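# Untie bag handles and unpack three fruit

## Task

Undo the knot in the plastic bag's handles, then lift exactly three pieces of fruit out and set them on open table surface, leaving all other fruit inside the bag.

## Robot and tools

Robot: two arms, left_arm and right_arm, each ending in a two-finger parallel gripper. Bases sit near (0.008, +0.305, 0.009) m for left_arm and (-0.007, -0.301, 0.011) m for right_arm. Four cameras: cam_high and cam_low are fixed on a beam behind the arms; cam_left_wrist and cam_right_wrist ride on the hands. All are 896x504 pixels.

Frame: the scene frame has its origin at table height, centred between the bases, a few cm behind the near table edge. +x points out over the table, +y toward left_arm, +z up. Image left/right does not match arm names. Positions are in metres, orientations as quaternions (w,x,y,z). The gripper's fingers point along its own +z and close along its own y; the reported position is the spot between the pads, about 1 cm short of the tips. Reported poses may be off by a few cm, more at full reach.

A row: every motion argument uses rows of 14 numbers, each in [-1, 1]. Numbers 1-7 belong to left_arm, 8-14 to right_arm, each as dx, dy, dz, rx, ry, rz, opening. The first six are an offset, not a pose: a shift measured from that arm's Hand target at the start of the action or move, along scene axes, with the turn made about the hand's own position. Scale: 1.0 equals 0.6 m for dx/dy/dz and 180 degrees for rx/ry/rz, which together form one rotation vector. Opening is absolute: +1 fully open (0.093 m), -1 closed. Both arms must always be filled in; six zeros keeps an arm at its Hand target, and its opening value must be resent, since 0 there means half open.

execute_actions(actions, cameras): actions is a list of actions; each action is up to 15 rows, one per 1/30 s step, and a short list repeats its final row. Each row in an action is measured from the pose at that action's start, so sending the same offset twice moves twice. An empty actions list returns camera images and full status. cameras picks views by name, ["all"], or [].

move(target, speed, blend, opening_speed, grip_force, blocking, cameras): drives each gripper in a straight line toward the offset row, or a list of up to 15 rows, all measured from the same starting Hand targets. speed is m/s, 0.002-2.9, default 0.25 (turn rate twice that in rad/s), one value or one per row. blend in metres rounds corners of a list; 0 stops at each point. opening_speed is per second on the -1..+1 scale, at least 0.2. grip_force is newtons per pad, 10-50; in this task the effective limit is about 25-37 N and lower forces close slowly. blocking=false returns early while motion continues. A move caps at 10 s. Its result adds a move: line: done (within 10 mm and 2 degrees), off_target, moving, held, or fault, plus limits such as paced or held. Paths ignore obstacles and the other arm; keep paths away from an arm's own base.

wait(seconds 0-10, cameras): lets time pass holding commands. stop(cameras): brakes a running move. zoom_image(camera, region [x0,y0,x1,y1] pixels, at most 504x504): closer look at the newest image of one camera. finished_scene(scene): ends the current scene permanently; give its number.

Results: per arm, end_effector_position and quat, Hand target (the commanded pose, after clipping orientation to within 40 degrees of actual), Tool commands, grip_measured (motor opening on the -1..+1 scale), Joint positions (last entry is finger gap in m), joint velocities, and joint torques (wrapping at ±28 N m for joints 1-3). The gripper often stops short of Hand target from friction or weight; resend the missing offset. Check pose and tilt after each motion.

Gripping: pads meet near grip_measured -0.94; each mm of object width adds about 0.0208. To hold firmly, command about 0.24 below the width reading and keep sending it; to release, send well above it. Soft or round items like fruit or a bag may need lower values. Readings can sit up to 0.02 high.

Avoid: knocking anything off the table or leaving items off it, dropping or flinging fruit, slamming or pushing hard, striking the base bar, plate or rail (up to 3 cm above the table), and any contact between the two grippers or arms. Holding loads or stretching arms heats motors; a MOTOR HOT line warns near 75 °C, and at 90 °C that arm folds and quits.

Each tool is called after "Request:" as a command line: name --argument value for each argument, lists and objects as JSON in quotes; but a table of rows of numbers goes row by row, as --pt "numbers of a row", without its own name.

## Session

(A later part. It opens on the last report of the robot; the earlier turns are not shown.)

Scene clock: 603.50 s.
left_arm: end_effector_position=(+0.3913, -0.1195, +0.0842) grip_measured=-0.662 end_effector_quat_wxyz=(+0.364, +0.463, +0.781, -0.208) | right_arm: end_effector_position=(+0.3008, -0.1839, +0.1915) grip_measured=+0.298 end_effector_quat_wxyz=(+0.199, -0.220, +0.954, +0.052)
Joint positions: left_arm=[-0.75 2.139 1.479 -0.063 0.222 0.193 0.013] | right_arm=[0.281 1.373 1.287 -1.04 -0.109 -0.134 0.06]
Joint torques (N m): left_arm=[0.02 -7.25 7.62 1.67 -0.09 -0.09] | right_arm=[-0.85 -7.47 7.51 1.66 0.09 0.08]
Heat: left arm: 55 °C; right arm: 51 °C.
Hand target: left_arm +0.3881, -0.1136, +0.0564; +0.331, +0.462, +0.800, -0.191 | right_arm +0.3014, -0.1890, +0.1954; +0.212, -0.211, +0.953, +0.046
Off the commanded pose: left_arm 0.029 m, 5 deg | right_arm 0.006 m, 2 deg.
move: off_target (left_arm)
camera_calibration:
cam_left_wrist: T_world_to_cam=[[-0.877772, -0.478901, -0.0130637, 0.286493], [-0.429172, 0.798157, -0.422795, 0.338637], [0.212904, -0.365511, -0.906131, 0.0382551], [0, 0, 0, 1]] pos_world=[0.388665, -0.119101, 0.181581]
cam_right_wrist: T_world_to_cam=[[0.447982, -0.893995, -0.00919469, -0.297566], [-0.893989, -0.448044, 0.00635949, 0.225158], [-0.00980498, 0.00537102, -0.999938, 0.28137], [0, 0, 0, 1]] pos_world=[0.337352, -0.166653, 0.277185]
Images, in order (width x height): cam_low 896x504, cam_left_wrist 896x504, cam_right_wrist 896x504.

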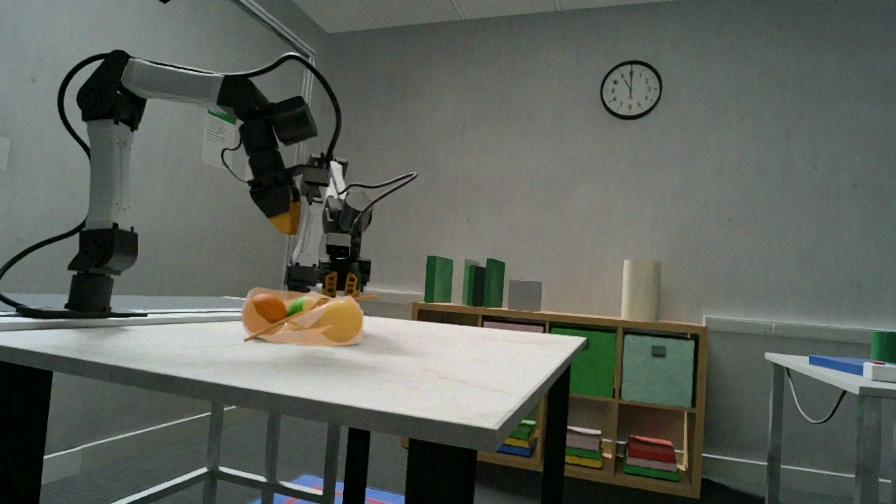

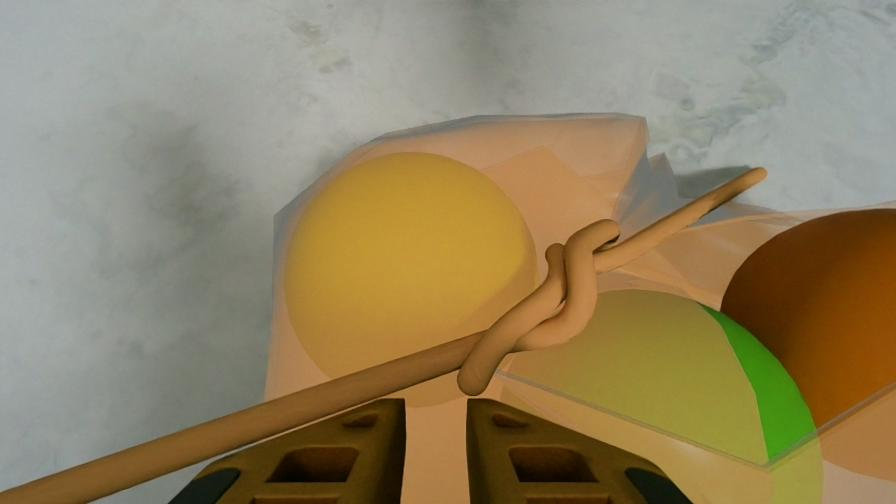

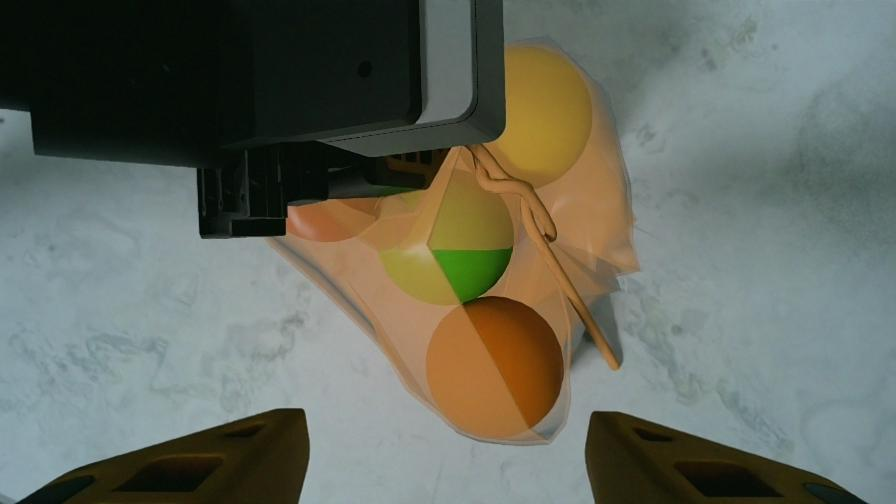

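Request:
move --pt "-0.05 0.085 0.1 0 0 0 -0.66 0 0 0 0 0 0 0.3" --pt "-0.11 0.3 0.22 0 0 0 -0.4 0 0 0 0 0 0 0.3" --speed 0.12 --blend '[0.03,0]' --cameras '["cam_left_wrist","cam_right_wrist","cam_low"]'

Request:
zoom_image --camera "cam_right_wrist" --region '[280, 0, 720, 400]'

Request:
zoom_image --camera "cam_low" --region '[230, 220, 400, 360]'

Scene clock: 630.63 s.
left_arm: end_effector_position=(+0.3292, +0.0621, +0.1923) grip_measured=-0.402 end_effector_quat_wxyz=(+0.341, +0.459, +0.798, -0.189) | right_arm: end_effector_position=(+0.3008, -0.1839, +0.1915) grip_measured=+0.298 end_effector_quat_wxyz=(+0.199, -0.220, +0.954, +0.052)
Joint positions: left_arm=[-0.463 1.476 1.15 -0.522 0.389 0.407 0.026] | right_arm=[0.281 1.373 1.287 -1.04 -0.109 -0.134 0.06]
Joint torques (N m): left_arm=[0.68 -6.87 6.01 1.68 0.33 0.07] | right_arm=[-0.96 -7.34 7.38 1.68 0.1 0.1]
Heat: left arm: 51 °C; right arm: 51 °C.
Hand target: left_arm +0.3221, +0.0663, +0.1884; +0.331, +0.462, +0.800, -0.191 | right_arm +0.3014, -0.1890, +0.1954; +0.212, -0.211, +0.953, +0.046
Off the commanded pose: left_arm 0.009 m, 1 deg | right_arm 0.006 m, 2 deg.
move: done
camera_calibration:
cam_left_wrist: T_world_to_cam=[[-0.865939, -0.499996, -0.0123879, 0.317713], [-0.461909, 0.808983, -0.363574, 0.211476], [0.191807, -0.309111, -0.931483, 0.224087], [0, 0, 0, 1]] pos_world=[0.329821, 0.0570426, 0.289557]
cam_right_wrist: T_world_to_cam=[[0.447982, -0.893995, -0.00919469, -0.297566], [-0.893989, -0.448044, 0.00635949, 0.225158], [-0.00980498, 0.00537102, -0.999938, 0.28137], [0, 0, 0, 1]] pos_world=[0.337352, -0.166653, 0.277185]
Images, in order (width x height): cam_low 896x504, cam_left_wrist 896x504, cam_right_wrist 896x504.

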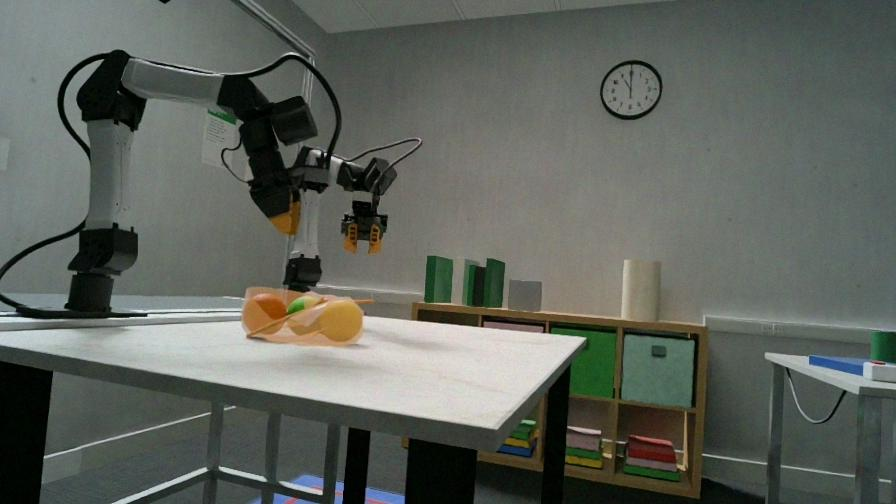

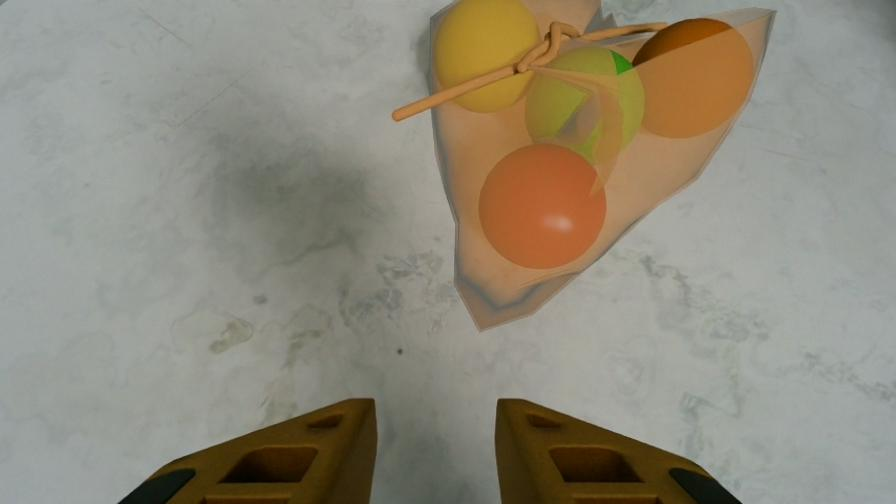

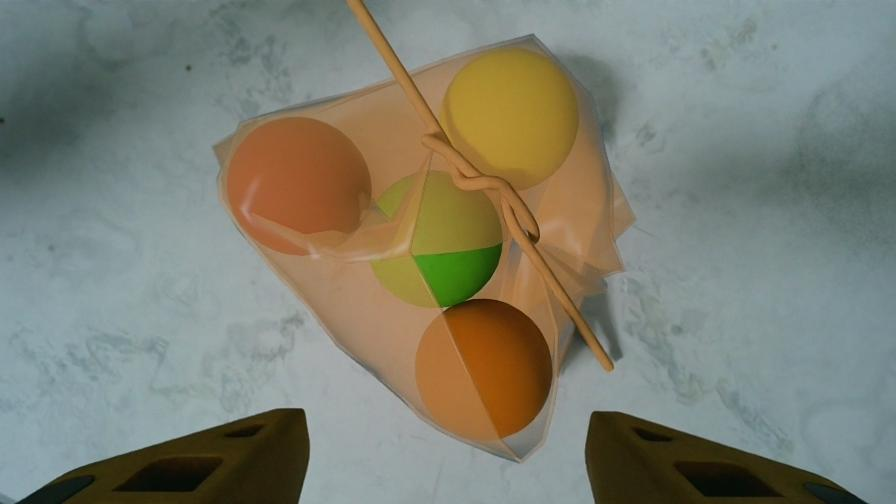

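Scaled by 1.145 from the camera's 896x504 image, which has a finer 1280x720 frame.

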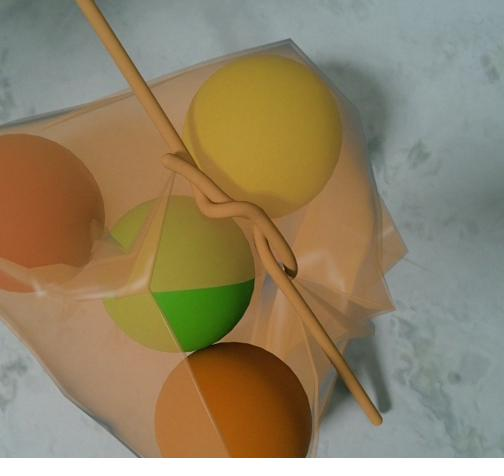

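Scaled by 2.965 from the camera's 896x504 image, which has a finer 1280x720 frame.

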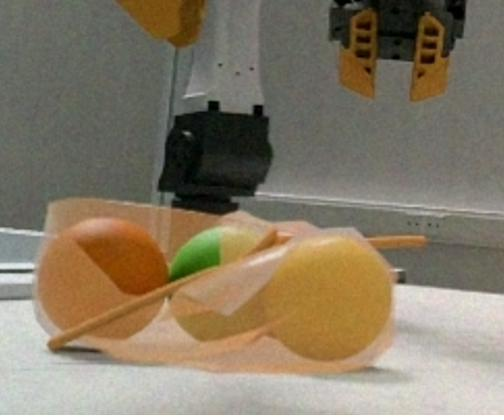

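Request:
move --target '[0,0,0,0,0,0,-0.4,0.173,0.14,-0.12,-0.0951,0.1047,0.1916,-0.4]' --speed 0.15 --cameras '["cam_left_wrist","cam_right_wrist"]'

Scene clock: 673.30 s.
left_arm: end_effector_position=(+0.3292, +0.0621, +0.1923) grip_measured=-0.402 end_effector_quat_wxyz=(+0.341, +0.459, +0.798, -0.189) | right_arm: end_effector_position=(+0.4045, -0.1045, +0.1231) grip_measured=-0.398 end_effector_quat_wxyz=(+0.007, -0.495, +0.869, +0.006)
Joint positions: left_arm=[-0.463 1.476 1.15 -0.522 0.389 0.407 0.026] | right_arm=[0.414 2.285 2.285 -1.518 -0.043 -0.612 0.026]
Joint torques (N m): left_arm=[0.66 -6.93 6.06 1.7 0.34 0.06] | right_arm=[0.1 -10.06 11.22 0.29 0.08 -0.08]
Heat: left arm: 50 °C; right arm: 51 °C.
Hand target: left_arm +0.3221, +0.0663, +0.1884; +0.331, +0.462, +0.800, -0.191 | right_arm +0.4052, -0.1049, +0.1233; +0.000, -0.500, +0.866, +0.001
Off the commanded pose: left_arm 0.009 m, 1 deg | right_arm 0.001 m, 1 deg.
move: done
camera_calibration:
cam_left_wrist: T_world_to_cam=[[-0.865939, -0.499996, -0.0123879, 0.317713], [-0.461909, 0.808983, -0.363574, 0.211476], [0.191807, -0.309111, -0.931483, 0.224087], [0, 0, 0, 1]] pos_world=[0.329821, 0.0570426, 0.289557]
cam_right_wrist: T_world_to_cam=[[0.864652, -0.502348, -0.00493596, -0.401696], [-0.460567, -0.796586, 0.391573, 0.0946791], [-0.200638, -0.336301, -0.920134, 0.245238], [0, 0, 0, 1]] pos_world=[0.440138, -0.0438974, 0.186596]
Images, in order (width x height): cam_left_wrist 896x504, cam_right_wrist 896x504.

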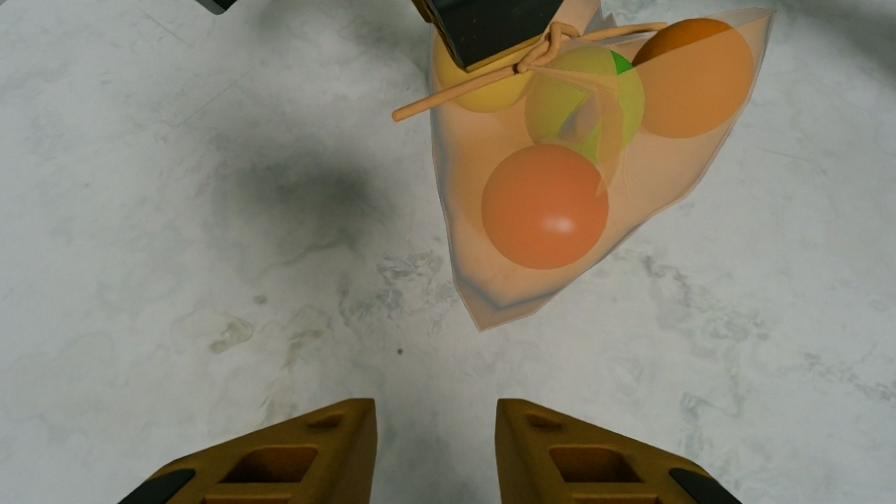

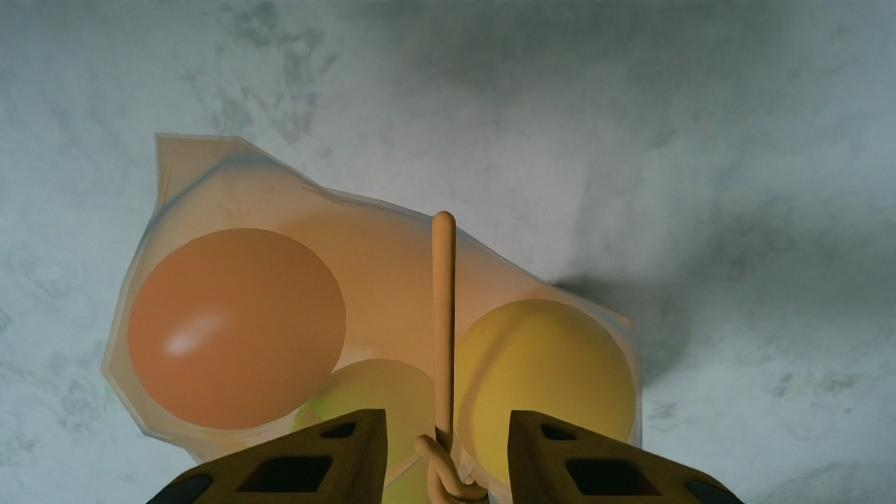

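Request:
move --target '[0,0,0,0,0,0,-0.4,0,0.0,-0.115,0,0,0,-0.62]' --speed 0.1 --cameras '["cam_right_wrist","cam_low"]'

Request:
zoom_image --camera "cam_low" --region '[230, 220, 400, 360]'

Scene clock: 686.10 s.
left_arm: end_effector_position=(+0.3292, +0.0621, +0.1923) grip_measured=-0.402 end_effector_quat_wxyz=(+0.341, +0.459, +0.798, -0.189) | right_arm: end_effector_position=(+0.4053, -0.1040, +0.0563) grip_measured=-0.618 end_effector_quat_wxyz=(-0.001, -0.497, +0.868, +0.007)
Joint positions: left_arm=[-0.463 1.476 1.15 -0.522 0.389 0.407 0.026] | right_arm=[0.419 2.285 2.019 -1.266 -0.042 -0.612 0.016]
Joint torques (N m): left_arm=[0.62 -6.84 6.08 1.69 0.35 0.07] | right_arm=[0.2 -12.34 6.64 0.73 0.1 -0.06]
Heat: left arm: 49 °C; right arm: 52 °C.
Hand target: left_arm +0.3221, +0.0663, +0.1884; +0.331, +0.462, +0.800, -0.191 | right_arm +0.4051, -0.1051, +0.0542; +0.000, -0.500, +0.866, +0.000
Off the commanded pose: left_arm 0.009 m, 1 deg | right_arm 0.002 m, 1 deg.
move: done
camera_calibration:
cam_right_wrist: T_world_to_cam=[[0.866817, -0.498463, -0.0127359, -0.402654], [-0.451899, -0.796126, 0.402455, 0.117439], [-0.210748, -0.343099, -0.915351, 0.187145], [0, 0, 0, 1]] pos_world=[0.441538, -0.0430025, 0.118911]
Images, in order (width x height): cam_low 896x504, cam_right_wrist 896x504.

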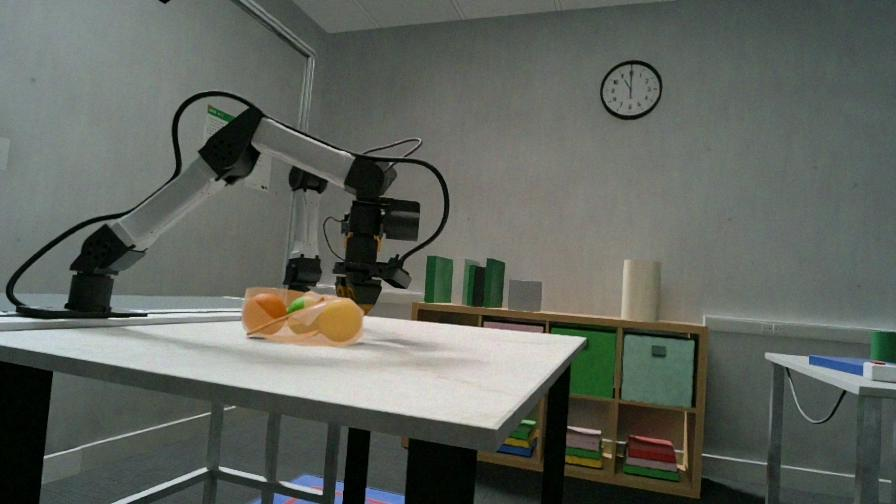

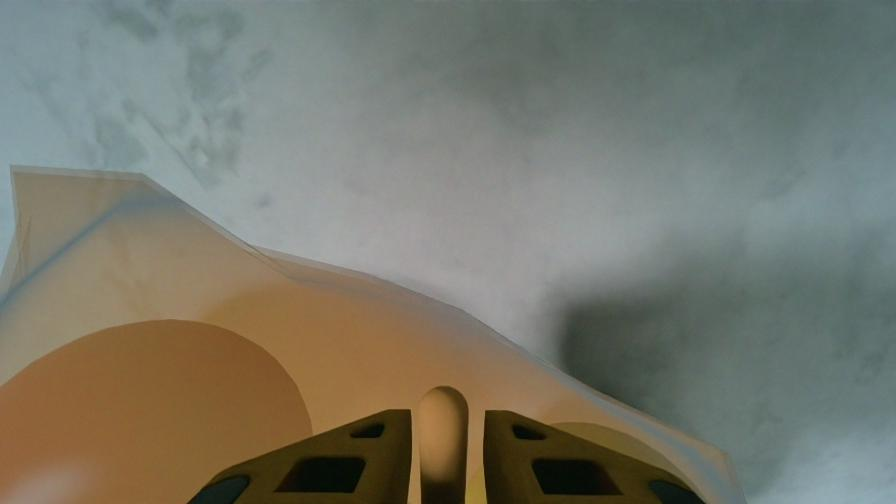

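Scaled by 2.965 from the camera's 896x504 image, which has a finer 1280x720 frame.

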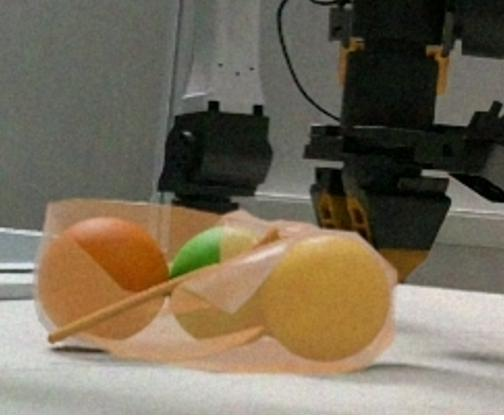

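Request:
move --target '[0,0,0,0,0,0,-0.4,0,0,0,0,0,0,-1]' --opening_speed 0.5

Request:
move --target '[0,0,0,0,0,0,-0.4,0,0,0.07,0,0,0,-1]' --speed 0.05 --cameras '["cam_right_wrist","cam_left_wrist","cam_low"]'

Request:
zoom_image --camera "cam_low" --region '[230, 220, 400, 360]'

Request:
zoom_image --camera "cam_left_wrist" --region '[350, 0, 700, 250]'

Scene clock: 696.17 s.
left_arm: end_effector_position=(+0.3292, +0.0621, +0.1923) grip_measured=-0.402 end_effector_quat_wxyz=(+0.341, +0.459, +0.798, -0.189) | right_arm: end_effector_position=(+0.4055, -0.1040, +0.0563) grip_measured=-0.906 end_effector_quat_wxyz=(+0.000, -0.497, +0.868, +0.007)
Joint positions: left_arm=[-0.463 1.476 1.15 -0.522 0.389 0.407 0.026] | right_arm=[0.419 2.285 2.019 -1.265 -0.042 -0.612 0.002]
Joint torques (N m): left_arm=[0.62 -6.87 6.06 1.67 0.32 0.04] | right_arm=[0.08 -12.46 6.48 0.71 0.08 -0.04]
Heat: left arm: 49 °C; right arm: 51 °C.
Hand target: left_arm +0.3221, +0.0663, +0.1884; +0.331, +0.462, +0.800, -0.191 | right_arm +0.4052, -0.1050, +0.0542; +0.000, -0.500, +0.866, +0.000
Off the commanded pose: left_arm 0.009 m, 1 deg | right_arm 0.002 m, 1 deg.
move: done

Scene clock: 697.67 s.
left_arm: end_effector_position=(+0.3292, +0.0621, +0.1923) grip_measured=-0.402 end_effector_quat_wxyz=(+0.341, +0.459, +0.798, -0.189) | right_arm: end_effector_position=(+0.4030, -0.1042, +0.0856) grip_measured=-0.906 end_effector_quat_wxyz=(-0.006, -0.497, +0.868, +0.007)
Joint positions: left_arm=[-0.463 1.476 1.15 -0.522 0.389 0.407 0.026] | right_arm=[0.419 2.285 2.135 -1.392 -0.042 -0.612 0.002]
Joint torques (N m): left_arm=[0.61 -6.84 6.04 1.67 0.33 0.06] | right_arm=[-0.18 -12.55 11.34 0.25 0.08 -0.06]
Heat: left arm: 49 °C; right arm: 51 °C.
Hand target: left_arm +0.3221, +0.0663, +0.1884; +0.331, +0.462, +0.800, -0.191 | right_arm +0.4052, -0.1050, +0.0963; +0.000, -0.500, +0.866, +0.000
Off the commanded pose: left_arm 0.009 m, 1 deg | right_arm 0.011 m, 1 deg.
move: off_target (right_arm)
camera_calibration:
cam_left_wrist: T_world_to_cam=[[-0.865939, -0.499996, -0.0123879, 0.317713], [-0.461909, 0.808983, -0.363574, 0.211476], [0.191807, -0.309111, -0.931483, 0.224087], [0, 0, 0, 1]] pos_world=[0.329821, 0.0570426, 0.289557]
cam_right_wrist: T_world_to_cam=[[0.866511, -0.498805, -0.0187772, -0.399665], [-0.448329, -0.794262, 0.41006, 0.102576], [-0.219454, -0.346903, -0.911865, 0.216138], [0, 0, 0, 1]] pos_world=[0.439734, -0.042904, 0.147522]
Images, in order (width x height): cam_low 896x504, cam_left_wrist 896x504, cam_right_wrist 896x504.

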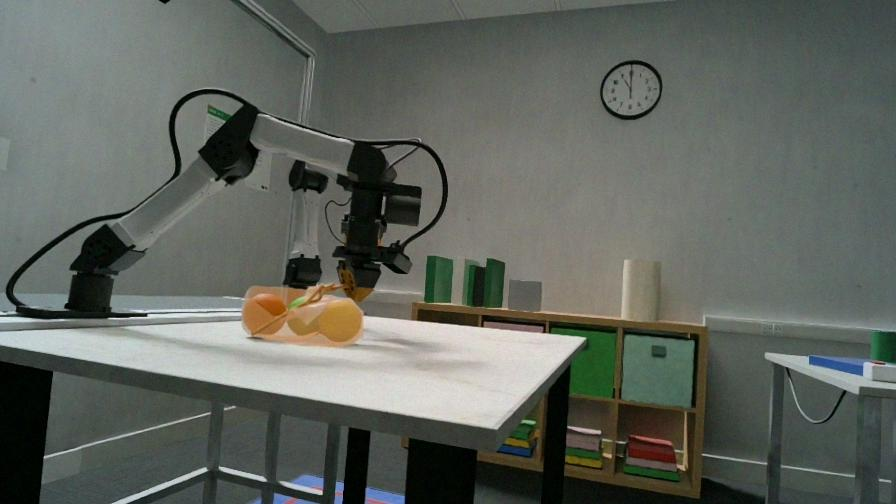

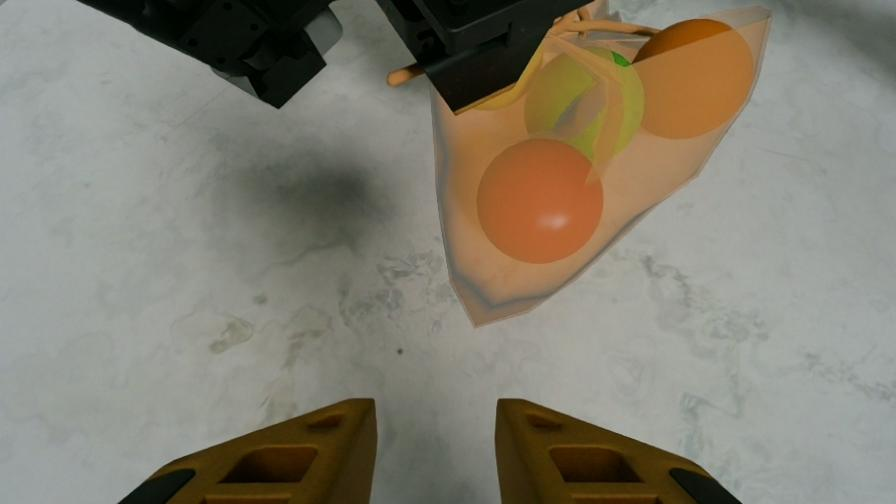

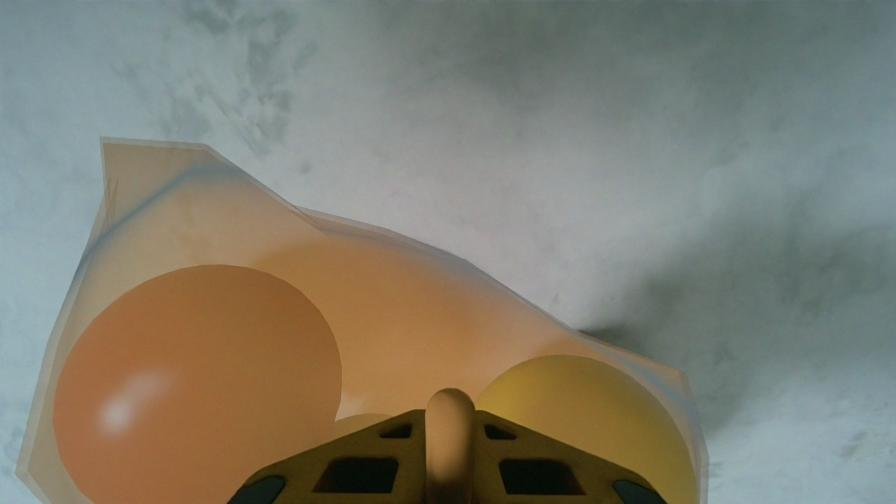

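Scaled by 2.965 from the camera's 896x504 image, which has a finer 1280x720 frame.

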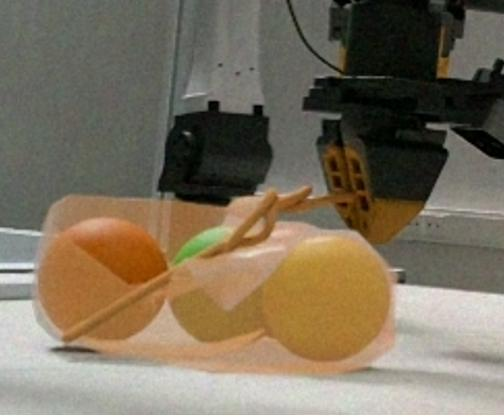

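Scaled by 1.440 from the camera's 896x504 image, which has a finer 1280x720 frame.

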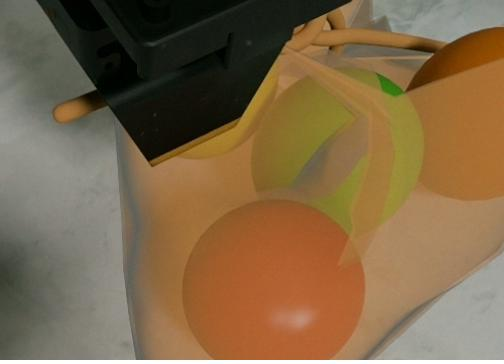

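Request:
move --target '[0,0,0,0,0,0,-0.4,0.0,0.0,0.06,0,0,0,-1]' --speed 0.05 --cameras '["cam_right_wrist","cam_left_wrist","cam_low","cam_high"]'

Request:
zoom_image --camera "cam_low" --region '[260, 240, 380, 330]'

Request:
zoom_image --camera "cam_left_wrist" --region '[350, 0, 700, 250]'

Request:
zoom_image --camera "cam_high" --region '[380, 140, 510, 260]'

Scene clock: 710.10 s.
left_arm: end_effector_position=(+0.3292, +0.0621, +0.1923) grip_measured=-0.402 end_effector_quat_wxyz=(+0.341, +0.459, +0.798, -0.189) | right_arm: end_effector_position=(+0.4037, -0.1025, +0.1313) grip_measured=-0.906 end_effector_quat_wxyz=(+0.007, -0.497, +0.868, +0.006)
Joint positions: left_arm=[-0.463 1.476 1.15 -0.522 0.389 0.407 0.026] | right_arm=[0.419 2.296 2.339 -1.559 -0.042 -0.612 0.002]
Joint torques (N m): left_arm=[0.68 -6.86 6.12 1.68 0.33 0.08] | right_arm=[-0.44 -10.36 11.03 0.31 0.07 -0.07]
Heat: left arm: 49 °C; right arm: 54 °C.
Hand target: left_arm +0.3221, +0.0663, +0.1884; +0.331, +0.462, +0.800, -0.191 | right_arm +0.4051, -0.1051, +0.1323; +0.000, -0.500, +0.866, +0.000
Off the commanded pose: left_arm 0.009 m, 1 deg | right_arm 0.003 m, 1 deg.
joint sent to its limit (right arm) — joint 4 (wrist pitch), lower limit. The joint targets still meet the commanded pose.
move: done
camera_calibration:
cam_left_wrist: T_world_to_cam=[[-0.865939, -0.499996, -0.0123879, 0.317713], [-0.461909, 0.808983, -0.363574, 0.211476], [0.191807, -0.309111, -0.931483, 0.224087], [0, 0, 0, 1]] pos_world=[0.329821, 0.0570426, 0.289557]
cam_right_wrist: T_world_to_cam=[[0.867331, -0.497717, -0.00380894, -0.40086], [-0.456679, -0.798814, 0.391586, 0.0908321], [-0.197942, -0.337896, -0.920133, 0.252019], [0, 0, 0, 1]] pos_world=[0.439045, -0.0418007, 0.194796]

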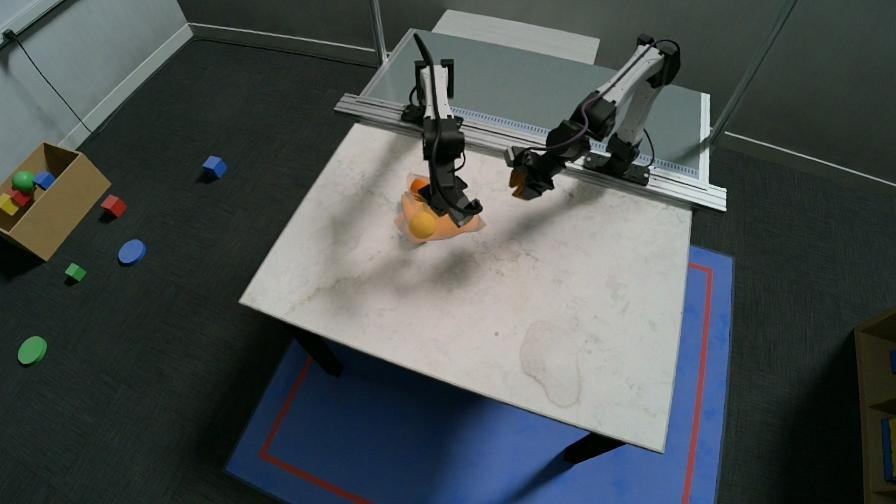

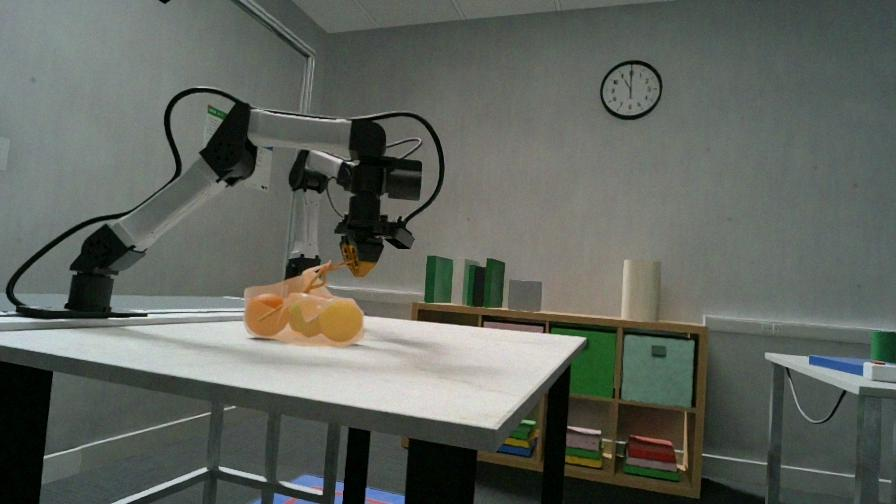

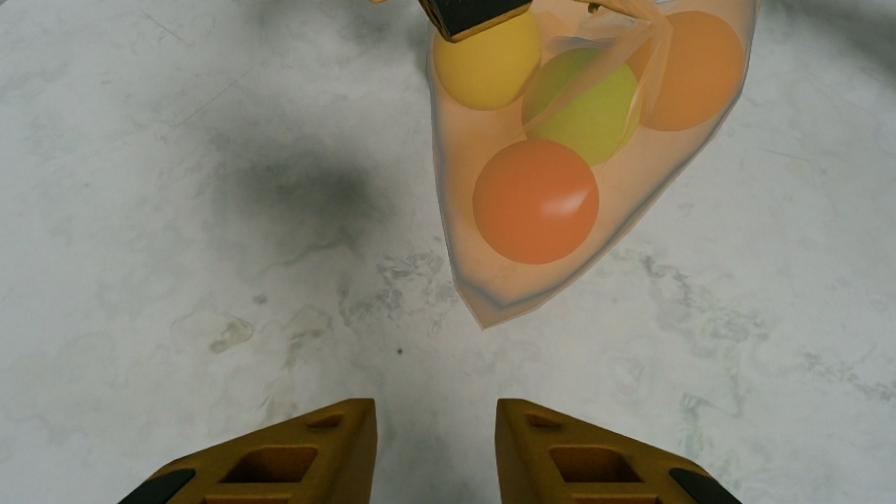

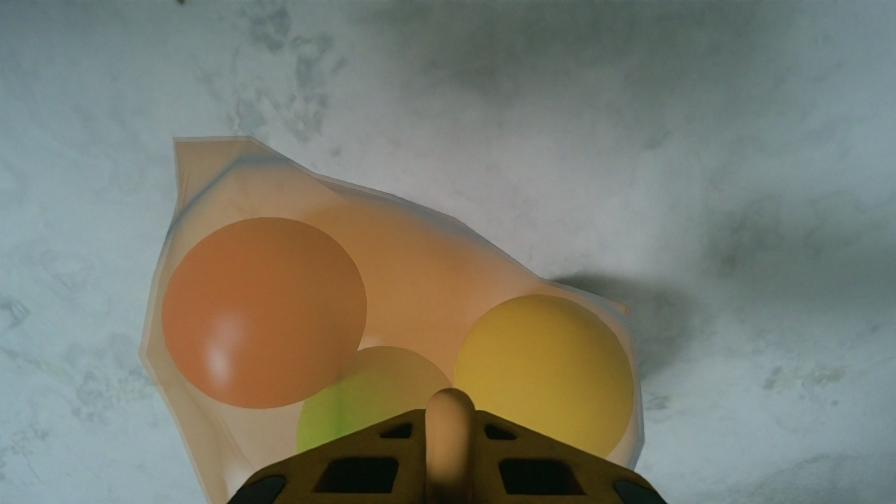

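Scaled by 4.200 from the camera's 896x504 image, which has a finer 1280x720 frame.

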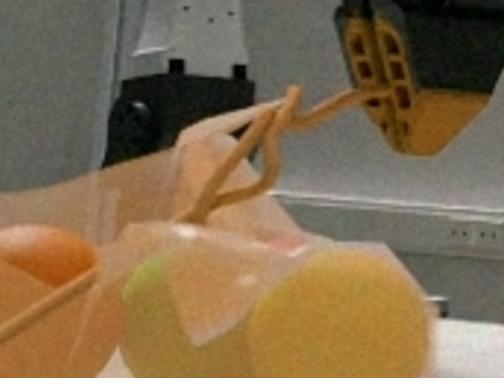

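Scaled by 1.440 from the camera's 896x504 image, which has a finer 1280x720 frame.

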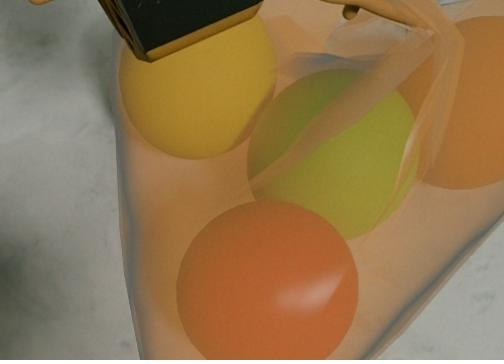

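Scaled by 3.877 from the camera's 896x504 image, which has a finer 1280x720 frame.

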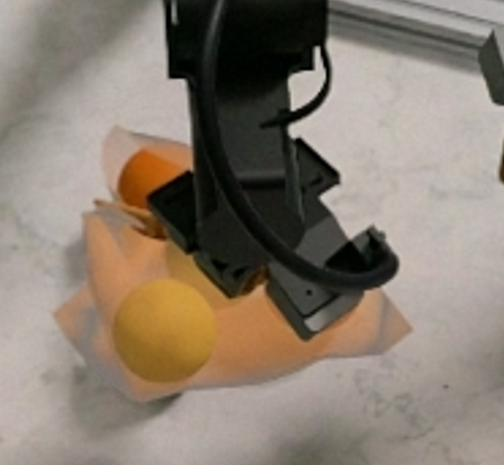

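Request:
move --target '[0,0,0,0,0,0,-0.4,-0.02,-0.01,0.06,0,0,0,-1]' --speed 0.05 --cameras '["cam_left_wrist","cam_low","cam_high"]'

Request:
zoom_image --camera "cam_low" --region '[240, 230, 380, 350]'

Request:
zoom_image --camera "cam_high" --region '[380, 140, 510, 260]'

Scene clock: 763.60 s.
left_arm: end_effector_position=(+0.3292, +0.0621, +0.1923) grip_measured=-0.402 end_effector_quat_wxyz=(+0.341, +0.459, +0.798, -0.189) | right_arm: end_effector_position=(+0.3994, -0.1038, +0.1529) grip_measured=-0.906 end_effector_quat_wxyz=(+0.027, -0.498, +0.867, +0.004)
Joint positions: left_arm=[-0.463 1.476 1.15 -0.522 0.389 0.407 0.026] | right_arm=[0.419 2.237 2.324 -1.562 -0.042 -0.613 0.002]
Joint torques (N m): left_arm=[0.64 -6.91 6 1.67 0.32 0.07] | right_arm=[-0.57 -15.58 6.48 0.43 0.07 -0.07]
Heat: left arm: 47 °C; right arm: 53 °C.
Hand target: left_arm +0.3221, +0.0663, +0.1884; +0.331, +0.462, +0.800, -0.191 | right_arm +0.3932, -0.1111, +0.1682; +0.000, -0.500, +0.866, +0.000
Off the commanded pose: left_arm 0.009 m, 1 deg | right_arm 0.018 m, 3 deg.
joint sent to its limit (right arm) — joint 4 (wrist pitch), lower limit. The joint targets are off in orientation, not in position.
move: off_target (right_arm)
camera_calibration:
cam_left_wrist: T_world_to_cam=[[-0.865939, -0.499996, -0.0123879, 0.317713], [-0.461909, 0.808983, -0.363574, 0.211476], [0.191807, -0.309111, -0.931483, 0.224087], [0, 0, 0, 1]] pos_world=[0.329821, 0.0570426, 0.289557]
Images, in order (width x height): cam_high 896x504, cam_low 896x504, cam_left_wrist 896x504.

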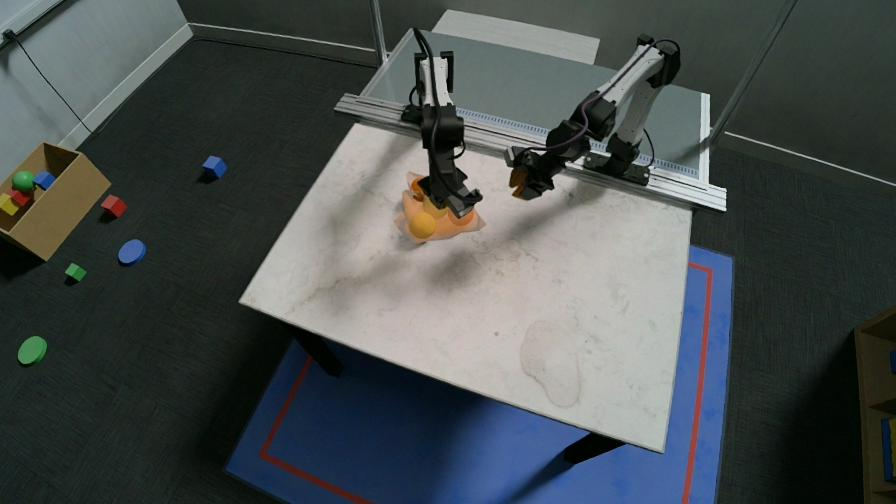

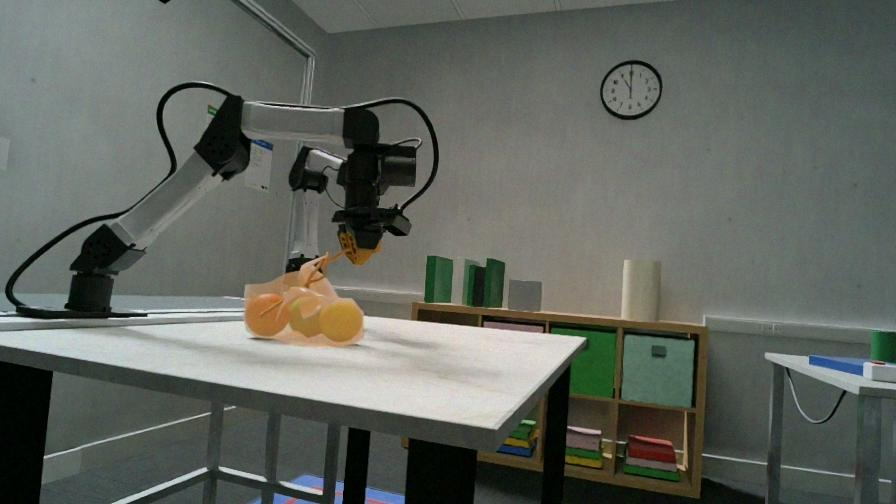

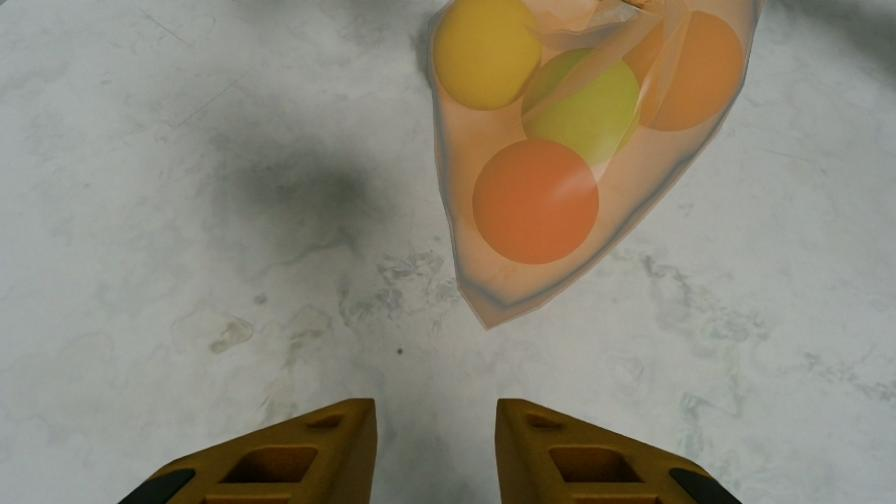

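Scaled by 3.600 from the camera's 896x504 image, which has a finer 1280x720 frame.

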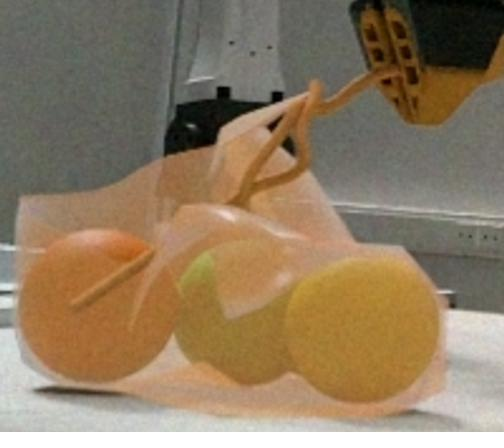

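Scaled by 3.877 from the camera's 896x504 image, which has a finer 1280x720 frame.

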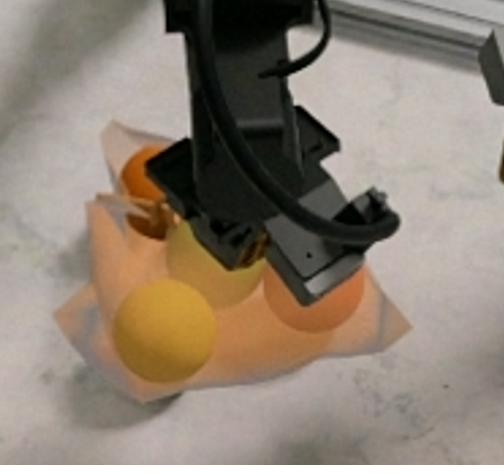

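Request:
move --target '[-0.05,0.02,-0.01,-0.14,-0.083,0,-0.4,0,0,0,0,0,0,-1]' --speed 0.2 --cameras '["cam_left_wrist"]'

Request:
zoom_image --camera "cam_left_wrist" --region '[380, 50, 720, 300]'

Scene clock: 786.27 s.
left_arm: end_effector_position=(+0.2951, +0.0763, +0.1863) grip_measured=-0.402 end_effector_quat_wxyz=(+0.528, +0.403, +0.687, -0.294) | right_arm: end_effector_position=(+0.3994, -0.1038, +0.1529) grip_measured=-0.906 end_effector_quat_wxyz=(+0.027, -0.498, +0.867, +0.004)
Joint positions: left_arm=[-0.38 1.226 0.506 0.389 0.614 0.205 0.026] | right_arm=[0.419 2.237 2.324 -1.562 -0.042 -0.613 0.002]
Joint torques (N m): left_arm=[0.72 -4.19 5.75 2.36 0.25 -0.14] | right_arm=[-0.7 -15.53 6.54 0.46 0.11 -0.08]
Heat: left arm: 48 °C; right arm: 52 °C.
Hand target: left_arm +0.2920, +0.0783, +0.1824; +0.524, +0.400, +0.690, -0.299 | right_arm +0.3932, -0.1111, +0.1682; +0.000, -0.500, +0.866, +0.000
Off the commanded pose: left_arm 0.005 m, 1 deg | right_arm 0.018 m, 3 deg.
joint sent to its limit (right arm) — joint 4 (wrist pitch), lower limit. The joint targets are off in orientation, not in position.
move: off_target (right_arm)
camera_calibration:
cam_left_wrist: T_world_to_cam=[[-0.867595, -0.496666, -0.0245154, 0.297704], [-0.304373, 0.569385, -0.763648, 0.228406], [0.393237, -0.655075, -0.645167, 0.143058], [0, 0, 0, 1]] pos_world=[0.271551, 0.111522, 0.274017]
Images, in order (width x height): cam_left_wrist 896x504.

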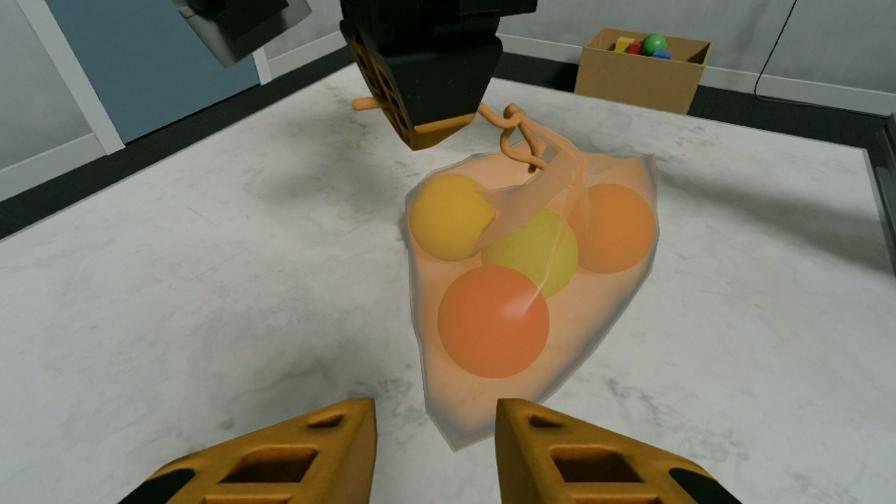

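Scaled by 1.482 from the camera's 896x504 image, which has a finer 1280x720 frame.

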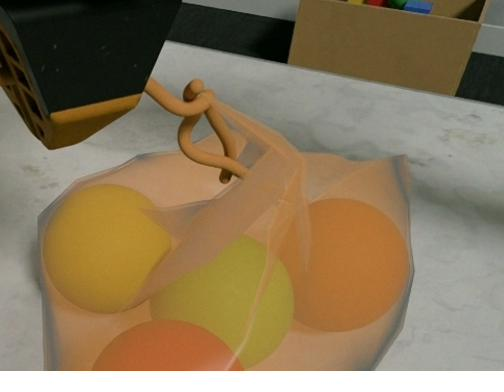

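Request:
move --target '[0,0,0,0,0,0,-0.4,0.01,0.012,-0.02,0,0,0,-0.6]' --opening_speed 0.4 --speed 0.05 --cameras '["cam_left_wrist","cam_low"]'

Request:
zoom_image --camera "cam_left_wrist" --region '[380, 50, 720, 300]'

Request:
zoom_image --camera "cam_low" --region '[240, 230, 380, 350]'

Scene clock: 822.13 s.
left_arm: end_effector_position=(+0.2952, +0.0763, +0.1865) grip_measured=-0.402 end_effector_quat_wxyz=(+0.528, +0.402, +0.687, -0.294) | right_arm: end_effector_position=(+0.3994, -0.1038, +0.1529) grip_measured=-0.602 end_effector_quat_wxyz=(+0.027, -0.498, +0.867, +0.004)
Joint positions: left_arm=[-0.38 1.226 0.506 0.389 0.614 0.205 0.026] | right_arm=[0.419 2.237 2.324 -1.562 -0.042 -0.613 0.016]
Joint torques (N m): left_arm=[0.72 -4.23 5.75 2.35 0.25 -0.1] | right_arm=[0.13 -10.78 10.35 0.45 0.07 0]
Heat: left arm: 55 °C; right arm: 54 °C.
Hand target: left_arm +0.2920, +0.0783, +0.1824; +0.524, +0.400, +0.690, -0.299 | right_arm +0.3992, -0.1039, +0.1562; +0.000, -0.500, +0.866, +0.000
Off the commanded pose: left_arm 0.006 m, 1 deg | right_arm 0.003 m, 3 deg.
joint sent to its limit (right arm) — joint 4 (wrist pitch), lower limit. The joint targets are off in orientation, not in position.
move: off_target (right_arm)
camera_calibration:
cam_left_wrist: T_world_to_cam=[[-0.867536, -0.496766, -0.0245695, 0.297718], [-0.304149, 0.568946, -0.764064, 0.228659], [0.39354, -0.65538, -0.644673, 0.143003], [0, 0, 0, 1]] pos_world=[0.271551, 0.111523, 0.274215]
Images, in order (width x height): cam_low 896x504, cam_left_wrist 896x504.

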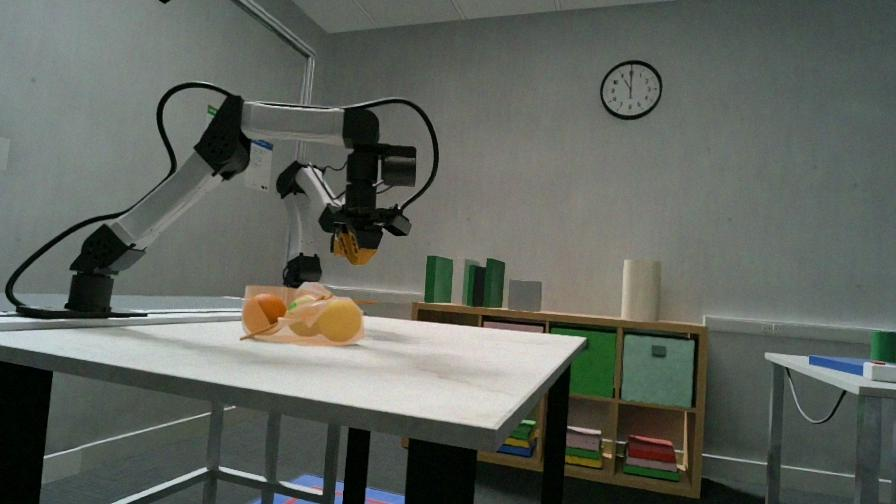

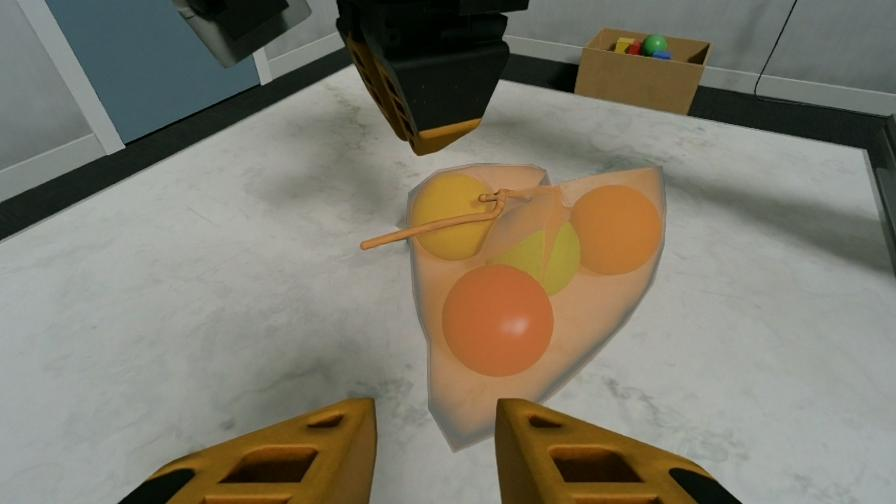

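Scaled by 1.482 from the camera's 896x504 image, which has a finer 1280x720 frame.

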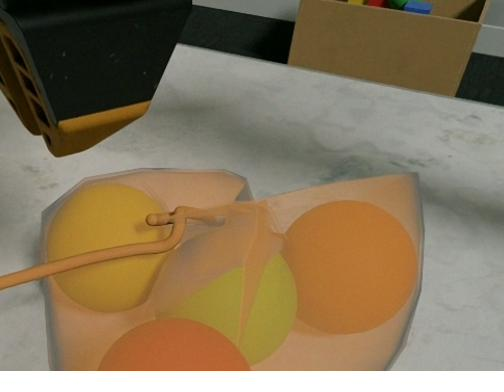

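Scaled by 3.600 from the camera's 896x504 image, which has a finer 1280x720 frame.

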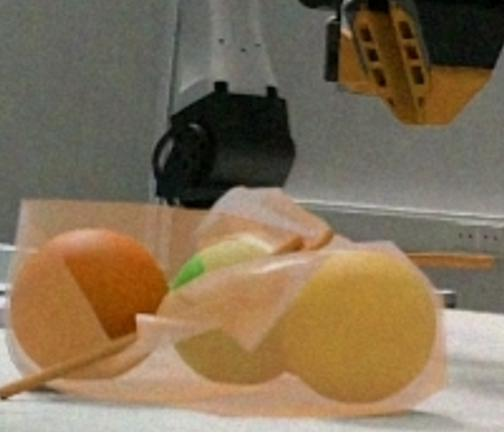

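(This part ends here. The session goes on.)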